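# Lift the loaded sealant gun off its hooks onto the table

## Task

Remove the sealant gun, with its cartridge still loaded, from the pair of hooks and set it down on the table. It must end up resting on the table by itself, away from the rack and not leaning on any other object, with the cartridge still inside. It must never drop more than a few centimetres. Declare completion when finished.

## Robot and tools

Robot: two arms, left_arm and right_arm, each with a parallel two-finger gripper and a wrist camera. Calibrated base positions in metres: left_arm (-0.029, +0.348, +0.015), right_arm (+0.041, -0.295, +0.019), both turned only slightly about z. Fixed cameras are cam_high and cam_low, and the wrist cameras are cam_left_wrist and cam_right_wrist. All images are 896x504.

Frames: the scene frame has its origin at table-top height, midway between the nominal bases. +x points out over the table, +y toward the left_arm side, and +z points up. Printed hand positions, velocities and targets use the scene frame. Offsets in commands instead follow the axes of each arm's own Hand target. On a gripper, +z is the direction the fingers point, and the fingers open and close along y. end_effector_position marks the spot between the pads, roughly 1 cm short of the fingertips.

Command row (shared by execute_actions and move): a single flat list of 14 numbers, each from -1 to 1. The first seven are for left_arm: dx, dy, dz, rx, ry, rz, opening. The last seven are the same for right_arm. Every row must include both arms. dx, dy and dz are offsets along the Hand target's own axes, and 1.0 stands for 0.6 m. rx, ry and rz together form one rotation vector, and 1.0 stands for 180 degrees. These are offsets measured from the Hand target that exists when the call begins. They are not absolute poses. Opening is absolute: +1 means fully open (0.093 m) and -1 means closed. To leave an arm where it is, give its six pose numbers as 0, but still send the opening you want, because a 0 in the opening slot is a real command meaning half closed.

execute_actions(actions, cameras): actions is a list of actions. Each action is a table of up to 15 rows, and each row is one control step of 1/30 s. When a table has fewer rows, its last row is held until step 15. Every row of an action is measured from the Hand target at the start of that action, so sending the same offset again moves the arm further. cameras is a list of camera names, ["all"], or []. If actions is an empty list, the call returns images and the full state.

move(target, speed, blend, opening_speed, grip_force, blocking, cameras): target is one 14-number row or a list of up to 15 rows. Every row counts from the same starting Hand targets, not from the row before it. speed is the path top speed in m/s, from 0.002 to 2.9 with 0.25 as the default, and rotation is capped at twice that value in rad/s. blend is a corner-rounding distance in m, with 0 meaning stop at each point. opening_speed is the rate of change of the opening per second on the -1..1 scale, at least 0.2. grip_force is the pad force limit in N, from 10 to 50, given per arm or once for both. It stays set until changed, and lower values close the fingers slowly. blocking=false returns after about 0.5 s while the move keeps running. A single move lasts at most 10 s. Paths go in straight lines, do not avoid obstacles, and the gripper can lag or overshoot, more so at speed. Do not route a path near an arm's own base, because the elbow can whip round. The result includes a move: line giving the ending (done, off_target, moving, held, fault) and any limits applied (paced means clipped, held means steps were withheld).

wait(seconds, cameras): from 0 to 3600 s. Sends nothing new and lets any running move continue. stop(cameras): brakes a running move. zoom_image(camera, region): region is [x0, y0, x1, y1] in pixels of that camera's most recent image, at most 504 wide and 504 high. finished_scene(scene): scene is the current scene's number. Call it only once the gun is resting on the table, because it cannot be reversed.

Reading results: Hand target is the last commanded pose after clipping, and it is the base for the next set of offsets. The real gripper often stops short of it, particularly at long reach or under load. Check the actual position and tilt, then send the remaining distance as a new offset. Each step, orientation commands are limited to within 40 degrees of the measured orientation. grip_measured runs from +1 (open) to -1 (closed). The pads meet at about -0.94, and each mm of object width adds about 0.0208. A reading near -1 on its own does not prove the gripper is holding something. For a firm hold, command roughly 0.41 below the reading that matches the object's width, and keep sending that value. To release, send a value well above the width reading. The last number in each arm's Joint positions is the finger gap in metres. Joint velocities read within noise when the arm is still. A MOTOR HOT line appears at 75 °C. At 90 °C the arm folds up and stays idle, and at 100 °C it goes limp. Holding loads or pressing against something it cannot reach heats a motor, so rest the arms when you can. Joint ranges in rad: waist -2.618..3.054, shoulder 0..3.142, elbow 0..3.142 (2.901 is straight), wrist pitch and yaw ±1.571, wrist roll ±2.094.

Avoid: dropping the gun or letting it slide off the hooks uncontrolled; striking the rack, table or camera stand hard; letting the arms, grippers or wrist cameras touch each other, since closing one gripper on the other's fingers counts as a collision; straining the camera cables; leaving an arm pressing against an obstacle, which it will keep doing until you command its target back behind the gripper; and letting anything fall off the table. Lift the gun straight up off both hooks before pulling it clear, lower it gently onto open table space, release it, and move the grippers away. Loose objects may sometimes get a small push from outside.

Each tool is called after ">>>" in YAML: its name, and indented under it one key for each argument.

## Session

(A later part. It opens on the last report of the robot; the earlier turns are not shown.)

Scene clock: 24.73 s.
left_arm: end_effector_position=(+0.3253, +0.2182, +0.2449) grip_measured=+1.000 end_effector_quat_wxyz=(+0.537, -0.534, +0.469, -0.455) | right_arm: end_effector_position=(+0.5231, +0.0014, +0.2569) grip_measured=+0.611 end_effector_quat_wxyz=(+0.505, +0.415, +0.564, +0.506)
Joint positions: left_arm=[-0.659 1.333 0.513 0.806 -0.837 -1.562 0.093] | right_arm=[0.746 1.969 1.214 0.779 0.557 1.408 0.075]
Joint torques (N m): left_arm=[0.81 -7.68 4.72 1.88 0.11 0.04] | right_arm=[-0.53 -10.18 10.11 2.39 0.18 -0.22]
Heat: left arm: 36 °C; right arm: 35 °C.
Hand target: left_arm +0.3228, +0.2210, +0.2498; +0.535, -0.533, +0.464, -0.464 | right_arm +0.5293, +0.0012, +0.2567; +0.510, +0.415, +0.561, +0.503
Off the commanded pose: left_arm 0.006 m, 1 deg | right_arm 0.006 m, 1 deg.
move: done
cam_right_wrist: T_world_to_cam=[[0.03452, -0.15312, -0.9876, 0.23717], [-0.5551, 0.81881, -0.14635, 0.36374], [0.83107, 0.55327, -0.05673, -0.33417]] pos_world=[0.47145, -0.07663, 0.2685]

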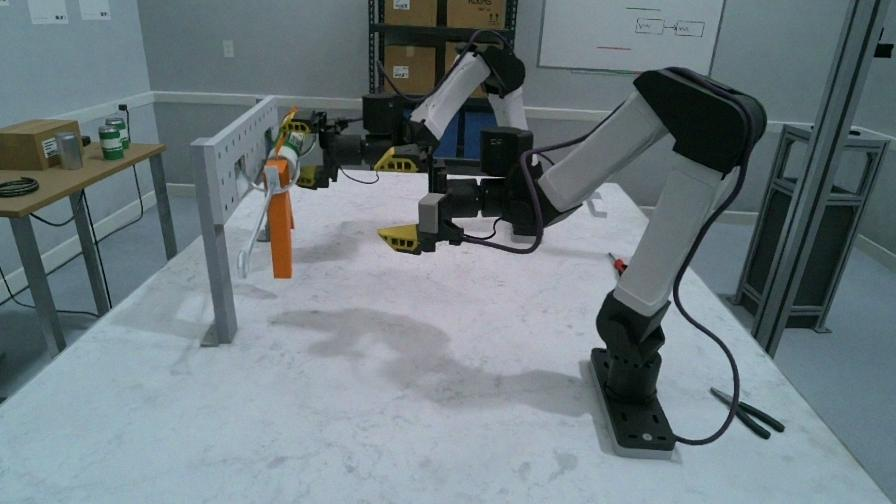

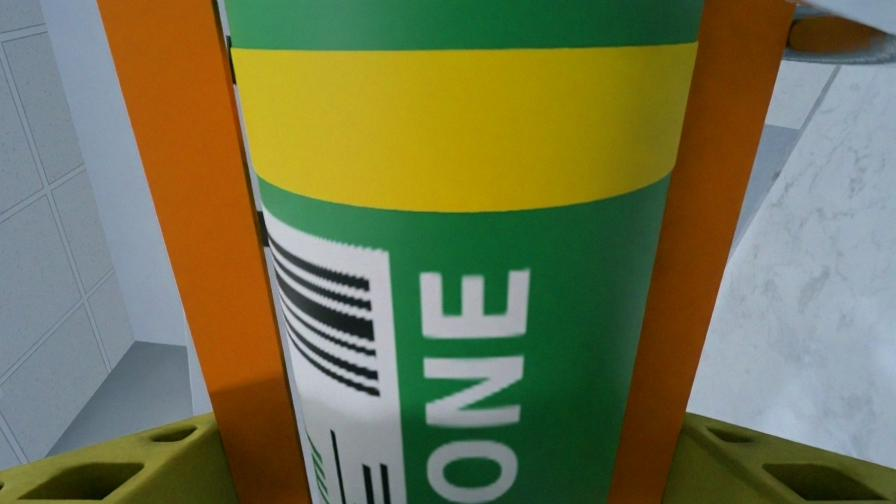

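>>> move:
  target:
    - [0,0,0,0,0,0,1,0,0,0,0,0,0,0.15]
    - [0,0,0,0,0,0,1,-0.0065,0.0412,0.001,0,0,0,0.15]
  speed: 0.04
  opening_speed: 0.5
  cameras: ["cam_low","cam_left_wrist","cam_right_wrist"]

>>> zoom_image:
  camera: "cam_low"
  region: [200, 90, 370, 290]

Scene clock: 26.90 s.
left_arm: end_effector_position=(+0.3253, +0.2182, +0.2449) grip_measured=+1.000 end_effector_quat_wxyz=(+0.537, -0.534, +0.469, -0.455) | right_arm: end_effector_position=(+0.5265, +0.0042, +0.2570) grip_measured=+0.600 end_effector_quat_wxyz=(+0.498, +0.420, +0.574, +0.497)
Joint positions: left_arm=[-0.659 1.333 0.513 0.806 -0.837 -1.562 0.093] | right_arm=[0.746 1.969 1.251 0.704 0.558 1.424 0.074]
Joint torques (N m): left_arm=[0.8 -7.65 4.7 1.89 0.11 0.03] | right_arm=[-0.49 -14.16 11.03 2.24 0.2 -0.39]
Heat: left arm: 36 °C; right arm: 35 °C.
Hand target: left_arm +0.3228, +0.2210, +0.2498; +0.535, -0.533, +0.464, -0.464 | right_arm +0.5293, +0.0011, +0.2817; +0.510, +0.415, +0.561, +0.503
Off the commanded pose: left_arm 0.006 m, 1 deg | right_arm 0.025 m, 2 deg.
move: off_target (right_arm)
cam_left_wrist: T_world_to_cam=[[0.02175, -0.03143, 0.99927, -0.24309], [-0.28261, -0.95893, -0.02401, 0.34587], [0.95899, -0.28188, -0.02974, -0.1599]] pos_world=[0.25638, 0.27896, 0.24647]
cam_right_wrist: T_world_to_cam=[[0.00413, -0.16158, -0.98685, 0.25341], [-0.55927, 0.81771, -0.13623, 0.36299], [0.82897, 0.55248, -0.08699, -0.3297]] pos_world=[0.47528, -0.07372, 0.27085]

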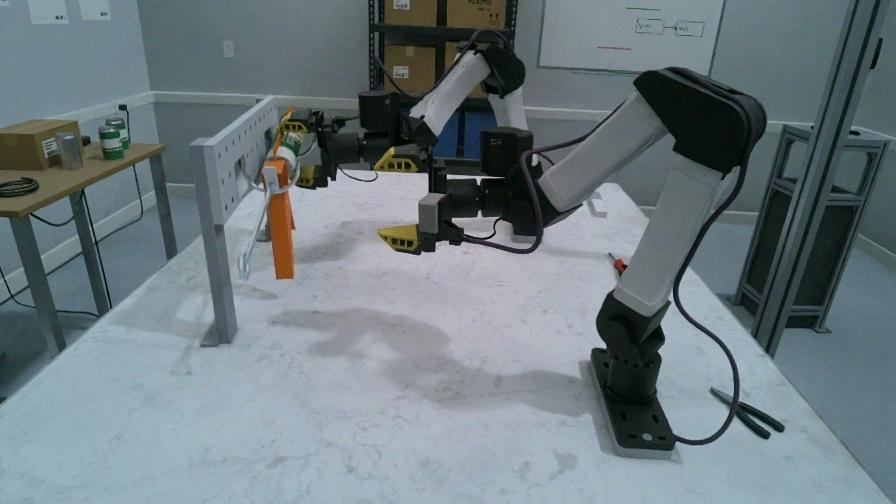

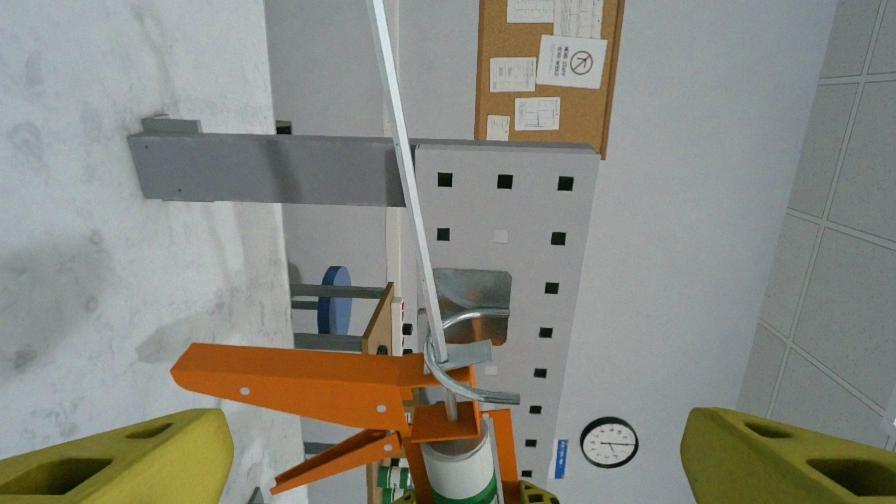

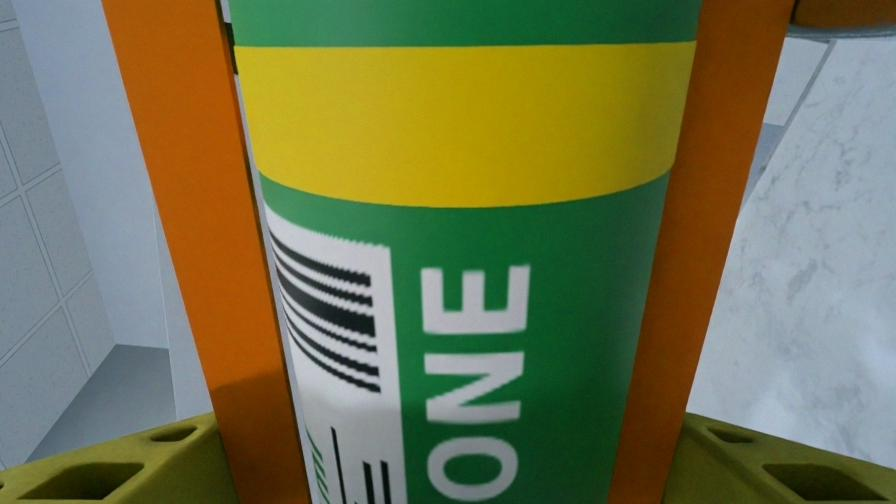

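Scaled by 2.520 from the camera's image (finer frame: 1280x720).

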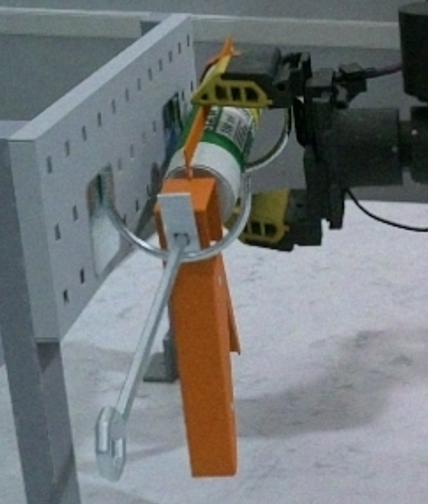

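>>> move:
  target: [0,0,0,0,0,0,1,-0.0065,0.0412,0.001,-0.022,0,0,0.15]
  speed: 0.04
  cameras: ["cam_low","cam_right_wrist"]

>>> zoom_image:
  camera: "cam_low"
  region: [200, 90, 370, 290]

Scene clock: 28.43 s.
left_arm: end_effector_position=(+0.3253, +0.2182, +0.2449) grip_measured=+1.000 end_effector_quat_wxyz=(+0.537, -0.534, +0.469, -0.455) | right_arm: end_effector_position=(+0.5273, +0.0042, +0.2578) grip_measured=+0.600 end_effector_quat_wxyz=(+0.497, +0.418, +0.575, +0.499)
Joint positions: left_arm=[-0.659 1.333 0.513 0.806 -0.837 -1.562 0.093] | right_arm=[0.742 1.968 1.251 0.706 0.547 1.422 0.074]
Joint torques (N m): left_arm=[0.81 -7.68 4.71 1.9 0.11 0.03] | right_arm=[-0.42 -15.58 11.89 2.79 0.18 -0.81]
Heat: left arm: 36 °C; right arm: 36 °C.
Hand target: left_arm +0.3228, +0.2210, +0.2498; +0.535, -0.533, +0.464, -0.464 | right_arm +0.5292, +0.0013, +0.3066; +0.524, +0.397, +0.544, +0.522
Off the commanded pose: left_arm 0.006 m, 1 deg | right_arm 0.049 m, 6 deg.
move: off_target (right_arm)
cam_right_wrist: T_world_to_cam=[[0.00725, -0.16215, -0.98674, 0.25247], [-0.56489, 0.81357, -0.13784, 0.36695], [0.82513, 0.5584, -0.0857, -0.32857]] pos_world=[0.47657, -0.07413, 0.27154]

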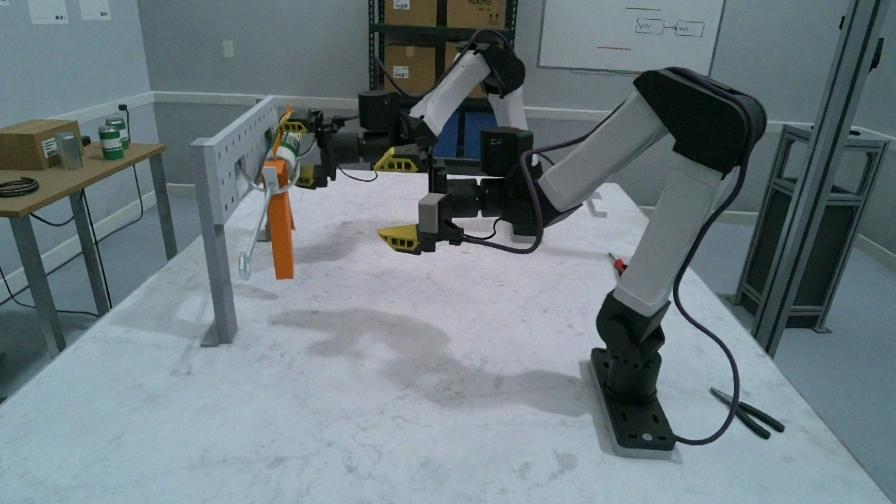

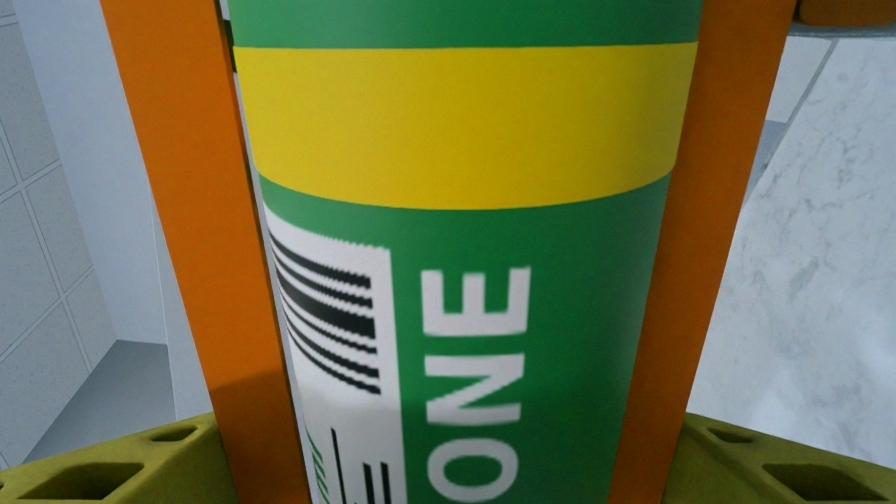

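Scaled by 2.520 from the camera's image (finer frame: 1280x720).

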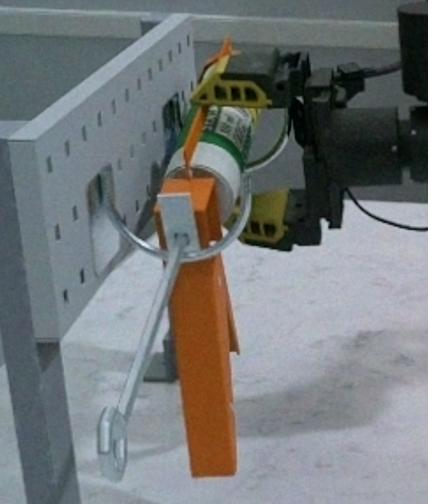

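>>> move:
  target: [0,0,0,0,0,0,1,-0.0065,0.0412,0.001,0,0,0,0.15]
  speed: 0.03
  cameras: ["cam_low","cam_left_wrist","cam_right_wrist"]

>>> zoom_image:
  camera: "cam_low"
  region: [200, 90, 370, 290]

Scene clock: 30.03 s.
left_arm: end_effector_position=(+0.3253, +0.2182, +0.2449) grip_measured=+1.000 end_effector_quat_wxyz=(+0.537, -0.534, +0.469, -0.455) | right_arm: end_effector_position=(+0.5275, +0.0051, +0.2640) grip_measured=+0.600 end_effector_quat_wxyz=(+0.494, +0.415, +0.593, +0.482)
Joint positions: left_arm=[-0.659 1.333 0.513 0.806 -0.837 -1.562 0.093] | right_arm=[0.742 1.945 1.287 0.603 0.543 1.412 0.074]
Joint torques (N m): left_arm=[0.8 -7.68 4.7 1.89 0.11 0.03] | right_arm=[-0.2 -17.26 12.82 2.99 0.27 -0.71]
Heat: left arm: 36 °C; right arm: 36 °C.
Hand target: left_arm +0.3228, +0.2210, +0.2498; +0.535, -0.533, +0.464, -0.464 | right_arm +0.5274, +0.0010, +0.3316; +0.524, +0.397, +0.544, +0.522
Off the commanded pose: left_arm 0.006 m, 1 deg | right_arm 0.068 m, 8 deg.
move: off_target (right_arm)
cam_left_wrist: T_world_to_cam=[[0.02175, -0.03143, 0.99927, -0.24309], [-0.28261, -0.95893, -0.02401, 0.34587], [0.95899, -0.28188, -0.02974, -0.1599]] pos_world=[0.25638, 0.27896, 0.24647]
cam_right_wrist: T_world_to_cam=[[-0.02313, -0.19912, -0.9797, 0.27318], [-0.57274, 0.80585, -0.15027, 0.37463], [0.81941, 0.55764, -0.13268, -0.31329]] pos_world=[0.4776, -0.0728, 0.28236]

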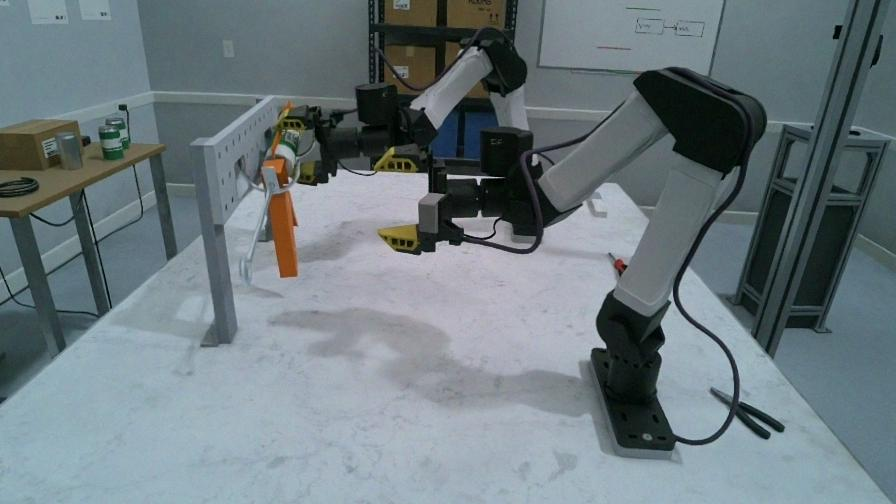

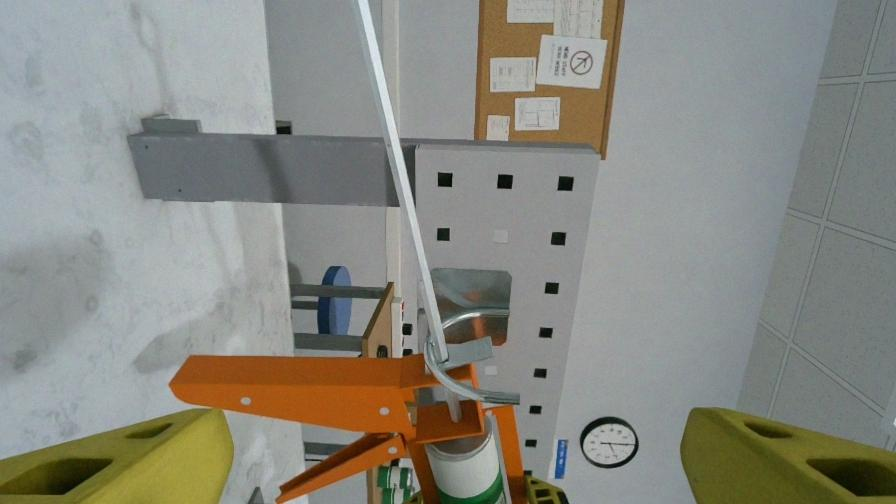

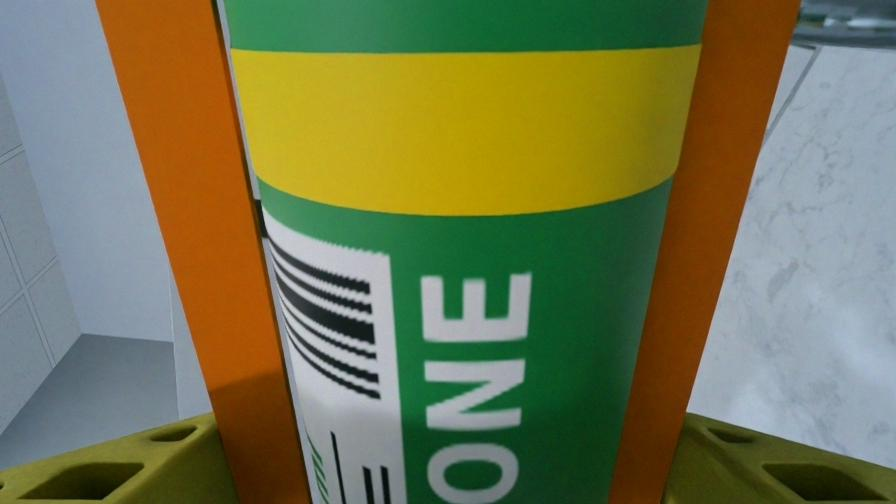

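Scaled by 2.520 from the camera's image (finer frame: 1280x720).

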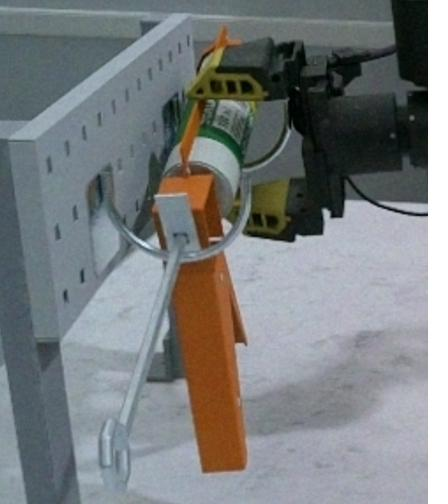

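>>> move:
  target: [0,0,0,0,0,0,1,-0.0065,0.0412,0.001,0,0,0,0.15]
  speed: 0.03
  cameras: ["cam_low","cam_left_wrist"]

>>> zoom_image:
  camera: "cam_low"
  region: [200, 90, 370, 290]

Scene clock: 32.03 s.
left_arm: end_effector_position=(+0.3253, +0.2182, +0.2449) grip_measured=+1.000 end_effector_quat_wxyz=(+0.537, -0.534, +0.469, -0.455) | right_arm: end_effector_position=(+0.5263, +0.0046, +0.2709) grip_measured=+0.600 end_effector_quat_wxyz=(+0.492, +0.411, +0.613, +0.462)
Joint positions: left_arm=[-0.659 1.333 0.513 0.806 -0.837 -1.562 0.093] | right_arm=[0.742 1.917 1.325 0.488 0.54 1.398 0.074]
Joint torques (N m): left_arm=[0.85 -7.68 4.72 1.89 0.1 0.03] | right_arm=[0.03 -18.24 13.79 3.31 0.34 -0.54]
Heat: left arm: 36 °C; right arm: 37 °C.
Hand target: left_arm +0.3228, +0.2210, +0.2498; +0.535, -0.533, +0.464, -0.464 | right_arm +0.5257, +0.0007, +0.3565; +0.524, +0.397, +0.544, +0.522
Off the commanded pose: left_arm 0.006 m, 1 deg | right_arm 0.086 m, 11 deg.
move: off_target (right_arm)
cam_left_wrist: T_world_to_cam=[[0.02175, -0.03143, 0.99927, -0.24309], [-0.28261, -0.95893, -0.02401, 0.34587], [0.95899, -0.28188, -0.02974, -0.1599]] pos_world=[0.25638, 0.27896, 0.24647]

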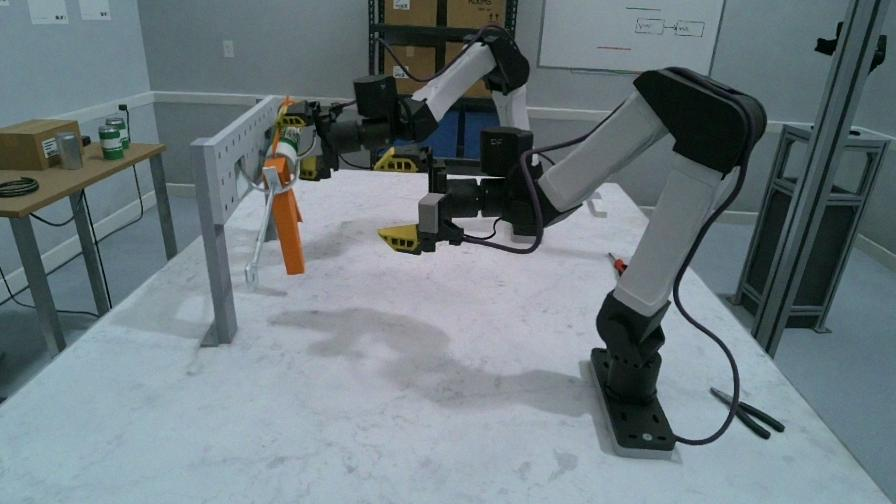

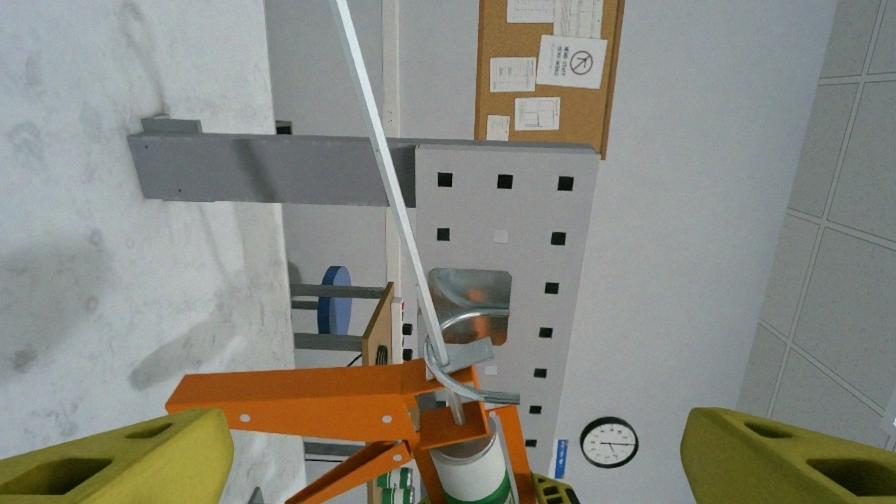

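Scaled by 2.520 from the camera's image (finer frame: 1280x720).

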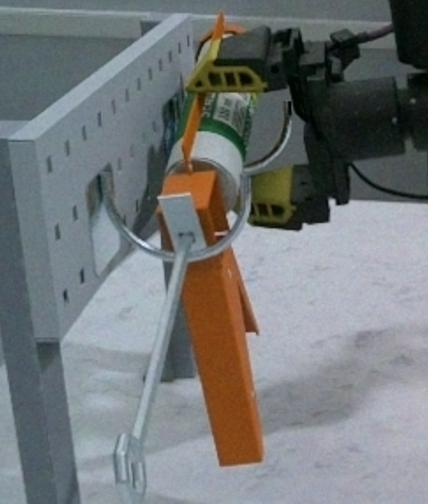

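>>> move:
  target: [0,0,0,0,0,0,1,0.0254,-0.161,-0.009,0.022,0,0,0.15]
  speed: 0.06
  cameras: ["cam_high","cam_low","cam_left_wrist"]

>>> zoom_image:
  camera: "cam_low"
  region: [200, 90, 370, 290]

Scene clock: 34.70 s.
left_arm: end_effector_position=(+0.3253, +0.2182, +0.2449) grip_measured=+1.000 end_effector_quat_wxyz=(+0.537, -0.534, +0.469, -0.455) | right_arm: end_effector_position=(+0.5267, +0.0043, +0.2574) grip_measured=+0.600 end_effector_quat_wxyz=(+0.496, +0.417, +0.574, +0.502)
Joint positions: left_arm=[-0.659 1.333 0.513 0.806 -0.837 -1.562 0.093] | right_arm=[0.742 1.969 1.245 0.717 0.543 1.422 0.074]
Joint torques (N m): left_arm=[0.81 -7.66 4.71 1.89 0.11 0.03] | right_arm=[-0.14 -10.63 7.76 2.94 0.35 -0.35]
Heat: left arm: 36 °C; right arm: 38 °C.
Hand target: left_arm +0.3228, +0.2210, +0.2498; +0.535, -0.533, +0.464, -0.464 | right_arm +0.5295, +0.0013, +0.2587; +0.510, +0.415, +0.561, +0.503
Off the commanded pose: left_arm 0.006 m, 1 deg | right_arm 0.004 m, 2 deg.
move: done
cam_left_wrist: T_world_to_cam=[[0.02175, -0.03143, 0.99927, -0.24309], [-0.28261, -0.95893, -0.02401, 0.34587], [0.95899, -0.28188, -0.02974, -0.1599]] pos_world=[0.25638, 0.27896, 0.24647]

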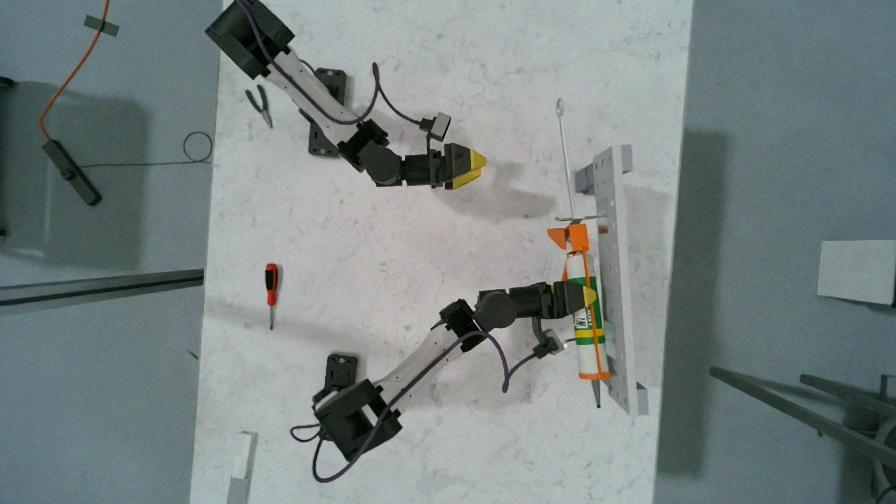

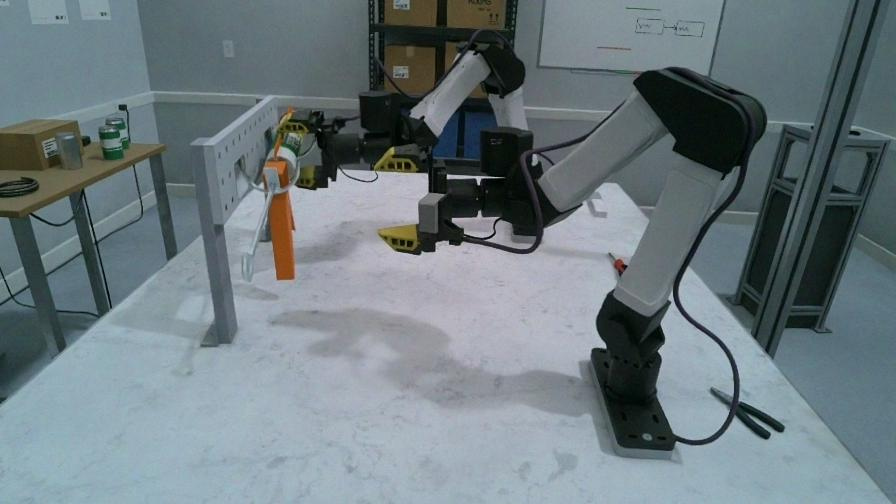

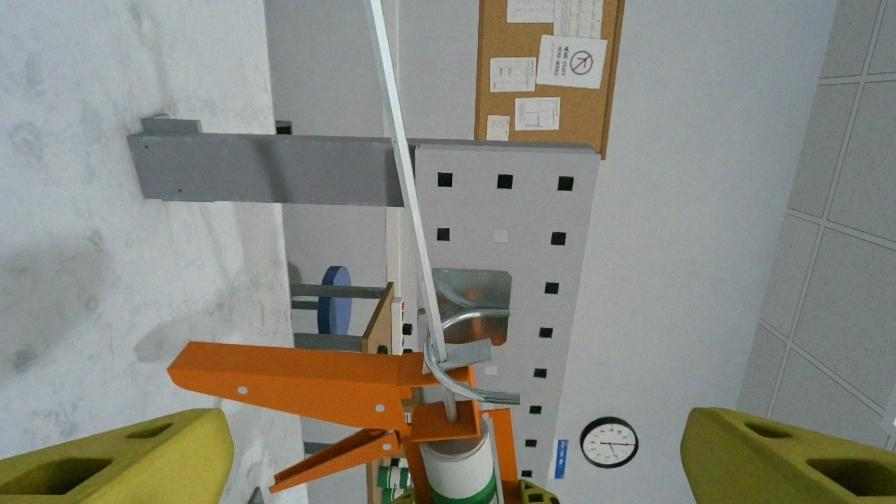

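Scaled by 2.520 from the camera's image (finer frame: 1280x720).

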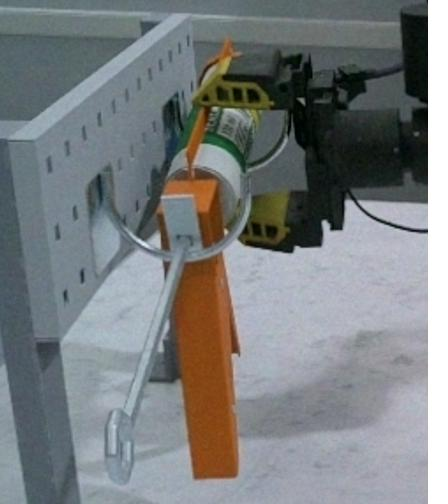

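>>> move:
  target: [0.09,0.037,0.127,0,0,-0.05,1,0,0,0,0,0,0,0.15]
  speed: 0.12
  cameras: ["cam_high","cam_low","cam_left_wrist"]

Scene clock: 36.67 s.
left_arm: end_effector_position=(+0.3982, +0.1819, +0.2193) grip_measured=+1.000 end_effector_quat_wxyz=(-0.499, +0.570, -0.432, +0.489) | right_arm: end_effector_position=(+0.5267, +0.0043, +0.2575) grip_measured=+0.600 end_effector_quat_wxyz=(+0.496, +0.417, +0.573, +0.502)
Joint positions: left_arm=[-0.602 1.713 0.762 0.919 -0.778 -1.719 0.093] | right_arm=[0.742 1.969 1.245 0.718 0.543 1.422 0.074]
Joint torques (N m): left_arm=[0.87 -6.74 8.16 2.15 0.11 0.02] | right_arm=[-0.16 -10.61 7.77 2.95 0.34 -0.36]
Heat: left arm: 36 °C; right arm: 39 °C.
Hand target: left_arm +0.4059, +0.1782, +0.2275; -0.497, +0.568, -0.420, +0.504 | right_arm +0.5295, +0.0013, +0.2588; +0.510, +0.415, +0.561, +0.503
Off the commanded pose: left_arm 0.012 m, 2 deg | right_arm 0.004 m, 2 deg.
move: off_target (left_arm)
cam_left_wrist: T_world_to_cam=[[0.0148, 0.11254, 0.99354, -0.24225], [-0.28164, -0.95295, 0.11214, 0.29969], [0.95941, -0.28148, 0.01759, -0.2514]] pos_world=[0.32918, 0.24209, 0.2115]

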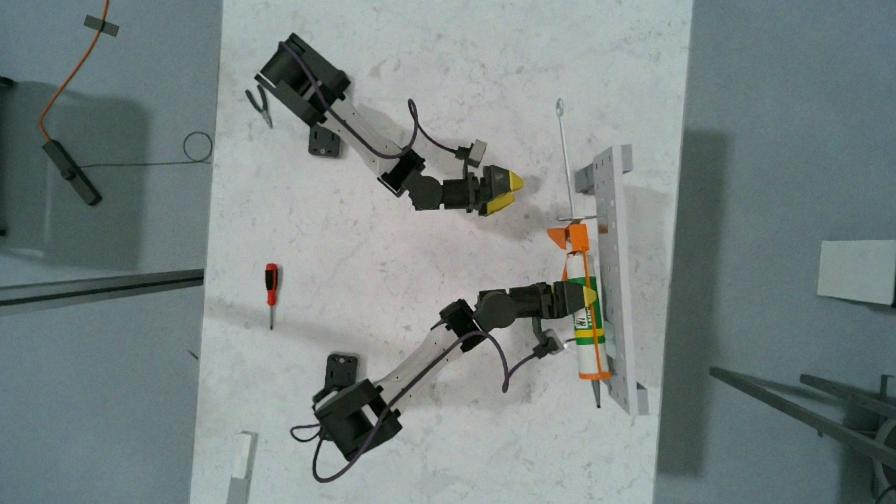

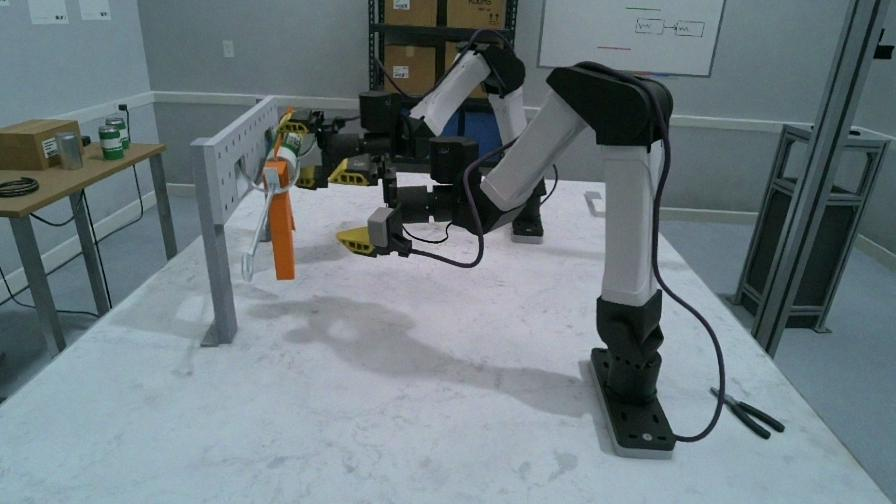

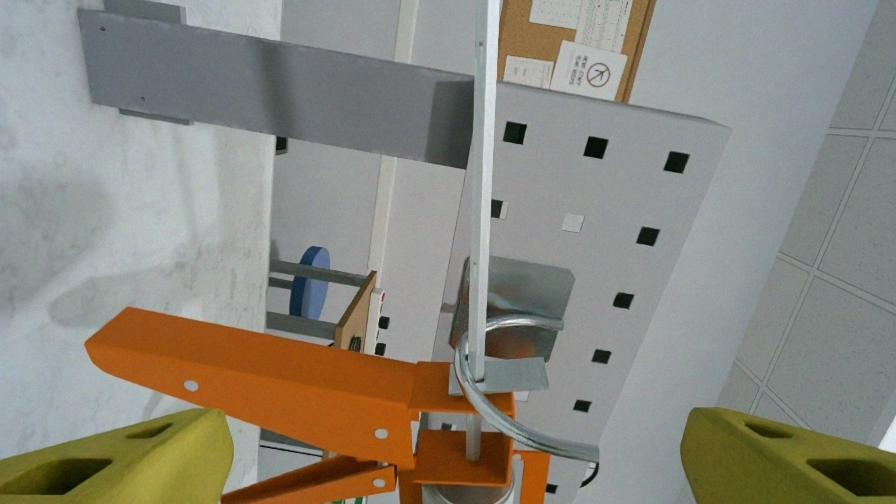

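>>> move:
  target: [0.002,-0.0165,0.1,0.007,0,0,1,0,0,0,0,0,0,0.15]
  speed: 0.08
  cameras: ["cam_high","cam_left_wrist"]

Scene clock: 38.33 s.
left_arm: end_effector_position=(+0.4575, +0.1904, +0.2347) grip_measured=+1.000 end_effector_quat_wxyz=(-0.502, +0.568, -0.413, +0.506) | right_arm: end_effector_position=(+0.5267, +0.0043, +0.2575) grip_measured=+0.600 end_effector_quat_wxyz=(+0.496, +0.417, +0.573, +0.502)
Joint positions: left_arm=[-0.49 1.851 0.965 0.905 -0.672 -1.72 0.093] | right_arm=[0.742 1.969 1.245 0.718 0.543 1.422 0.074]
Joint torques (N m): left_arm=[0.76 -8.1 8.54 1.96 0.14 0.19] | right_arm=[-0.14 -10.61 7.79 2.95 0.35 -0.36]
Heat: left arm: 36 °C; right arm: 39 °C.
Hand target: left_arm +0.4653, +0.1872, +0.2376; -0.503, +0.563, -0.415, +0.508 | right_arm +0.5295, +0.0013, +0.2588; +0.510, +0.415, +0.561, +0.503
Off the commanded pose: left_arm 0.009 m, 1 deg | right_arm 0.004 m, 2 deg.
move: done
cam_left_wrist: T_world_to_cam=[[-0.02869, 0.14143, 0.98953, -0.24414], [-0.28133, -0.95107, 0.12778, 0.31871], [0.95918, -0.27472, 0.06707, -0.31907]] pos_world=[0.3887, 0.24998, 0.22226]

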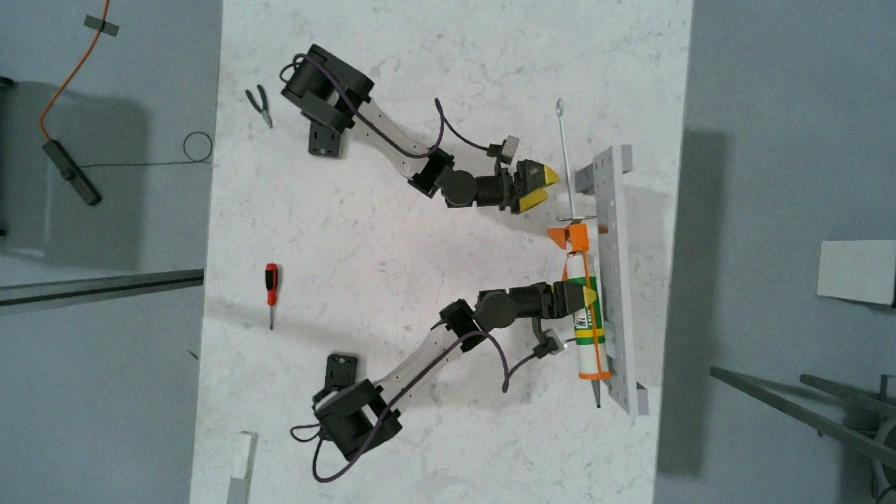

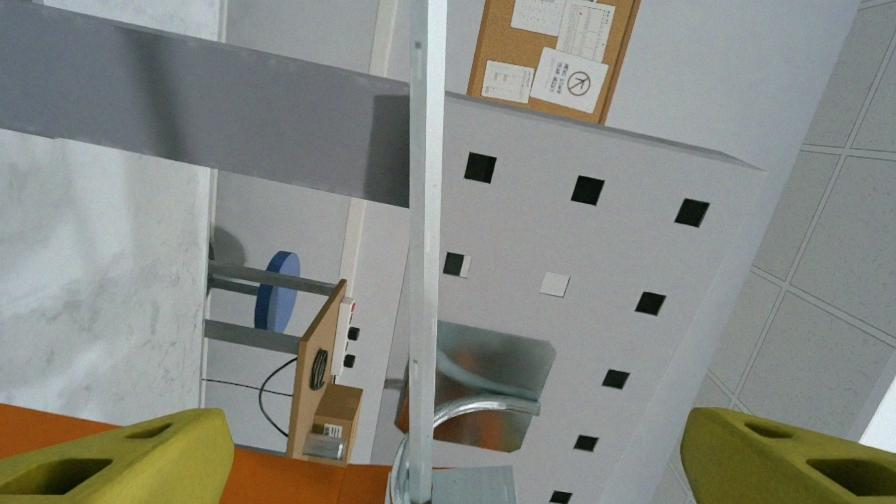

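>>> move:
  target:
    - [-0.002,0.016,0,0,0,0,1,0,0,0,0,0,0,0.15]
    - [-0.002,0.016,0.055,0,0,0,1,0,0,0,0,0,0,0.15]
  speed: 0.06
  cameras: ["cam_high","cam_low","cam_left_wrist"]

Scene clock: 40.33 s.
left_arm: end_effector_position=(+0.4902, +0.1940, +0.2268) grip_measured=+1.000 end_effector_quat_wxyz=(-0.502, +0.567, -0.413, +0.506) | right_arm: end_effector_position=(+0.5267, +0.0043, +0.2575) grip_measured=+0.600 end_effector_quat_wxyz=(+0.496, +0.417, +0.573, +0.502)
Joint positions: left_arm=[-0.441 1.956 1.075 0.9 -0.622 -1.72 0.093] | right_arm=[0.742 1.969 1.245 0.718 0.543 1.422 0.074]
Joint torques (N m): left_arm=[0.8 -8.98 8.51 2 0.11 0.16] | right_arm=[-0.16 -10.61 7.79 2.95 0.34 -0.36]
Heat: left arm: 37 °C; right arm: 40 °C.
Hand target: left_arm +0.4981, +0.1916, +0.2286; -0.503, +0.563, -0.415, +0.508 | right_arm +0.5295, +0.0013, +0.2588; +0.510, +0.415, +0.561, +0.503
Off the commanded pose: left_arm 0.009 m, 1 deg | right_arm 0.004 m, 2 deg.
move: done
cam_left_wrist: T_world_to_cam=[[-0.02876, 0.14047, 0.98967, -0.23565], [-0.28208, -0.95098, 0.12678, 0.33284], [0.95896, -0.27552, 0.06697, -0.3486]] pos_world=[0.4214, 0.25358, 0.21436]

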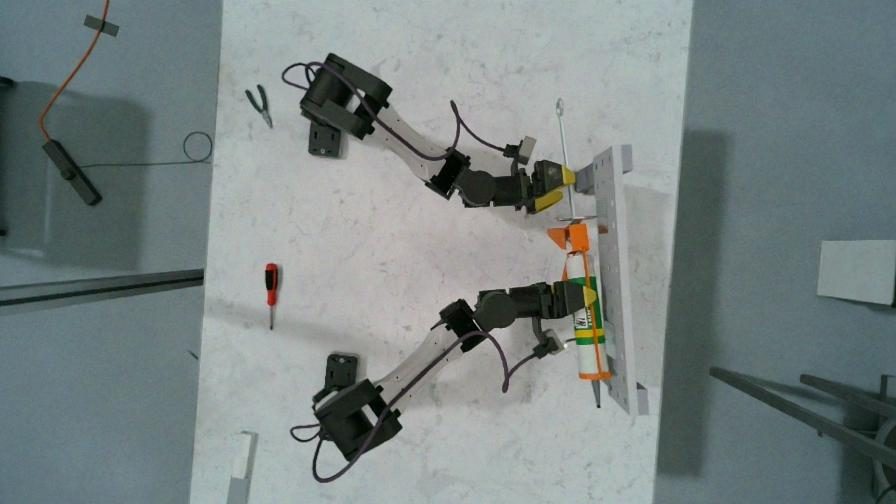

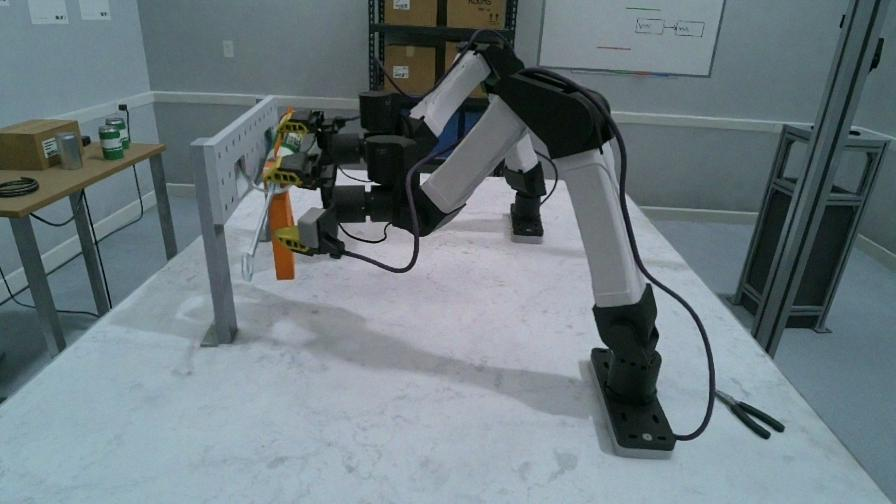

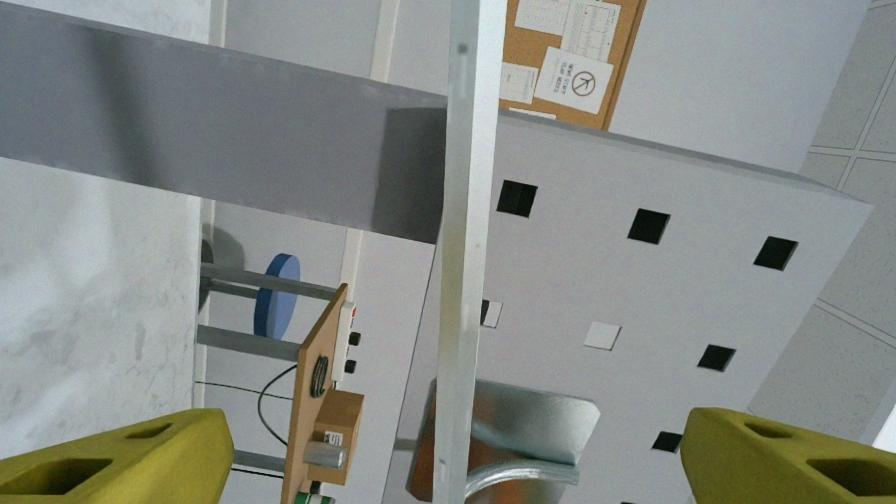

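>>> move:
  target:
    - [0,0,0.005,0,0,0,1,0,0,0,0,0,0,0.15]
    - [0,0,0.005,0,0,0,-1,0,0,0,0,0,0,0.15]
  speed: 0.06
  opening_speed: 0.8
  cameras: ["cam_low","cam_left_wrist"]

Scene clock: 44.17 s.
left_arm: end_effector_position=(+0.4933, +0.1941, +0.2268) grip_measured=-0.956 end_effector_quat_wxyz=(-0.506, +0.563, -0.419, +0.502) | right_arm: end_effector_position=(+0.5267, +0.0043, +0.2575) grip_measured=+0.600 end_effector_quat_wxyz=(+0.496, +0.417, +0.573, +0.502)
Joint positions: left_arm=[-0.437 1.964 1.087 0.894 -0.616 -1.703 0] | right_arm=[0.742 1.969 1.245 0.718 0.543 1.422 0.074]
Joint torques (N m): left_arm=[0.81 -9.03 8.58 2.02 0.11 0] | right_arm=[-0.14 -10.61 7.79 2.95 0.35 -0.36]
Heat: left arm: 38 °C; right arm: 41 °C.
Hand target: left_arm +0.5011, +0.1920, +0.2288; -0.503, +0.563, -0.415, +0.509 | right_arm +0.5295, +0.0013, +0.2587; +0.510, +0.415, +0.561, +0.503
Off the commanded pose: left_arm 0.008 m, 1 deg | right_arm 0.004 m, 2 deg.
move: done
cam_left_wrist: T_world_to_cam=[[-0.02541, 0.12362, 0.992, -0.23453], [-0.28295, -0.95264, 0.11147, 0.33803], [0.9588, -0.27785, 0.05919, -0.3492]] pos_world=[0.4245, 0.25399, 0.21565]

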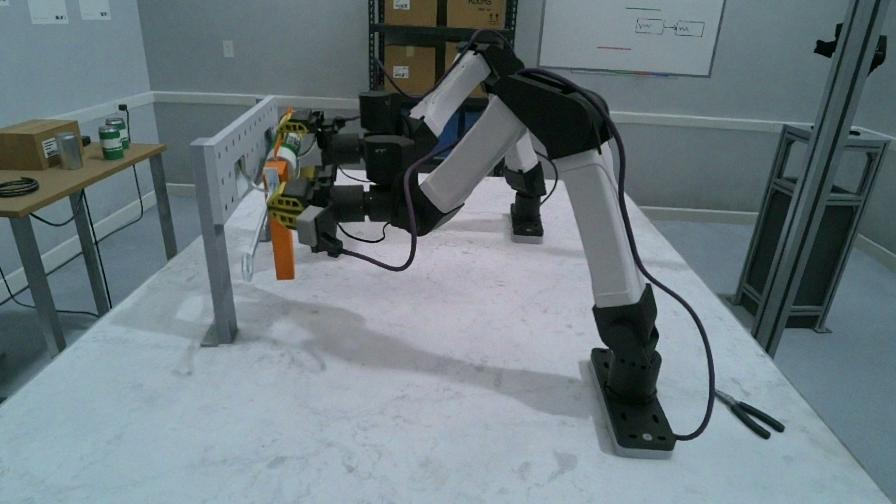

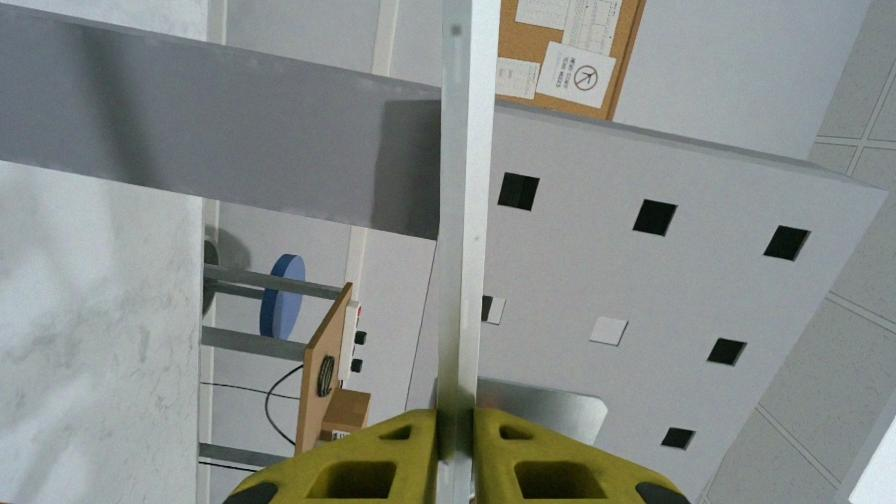

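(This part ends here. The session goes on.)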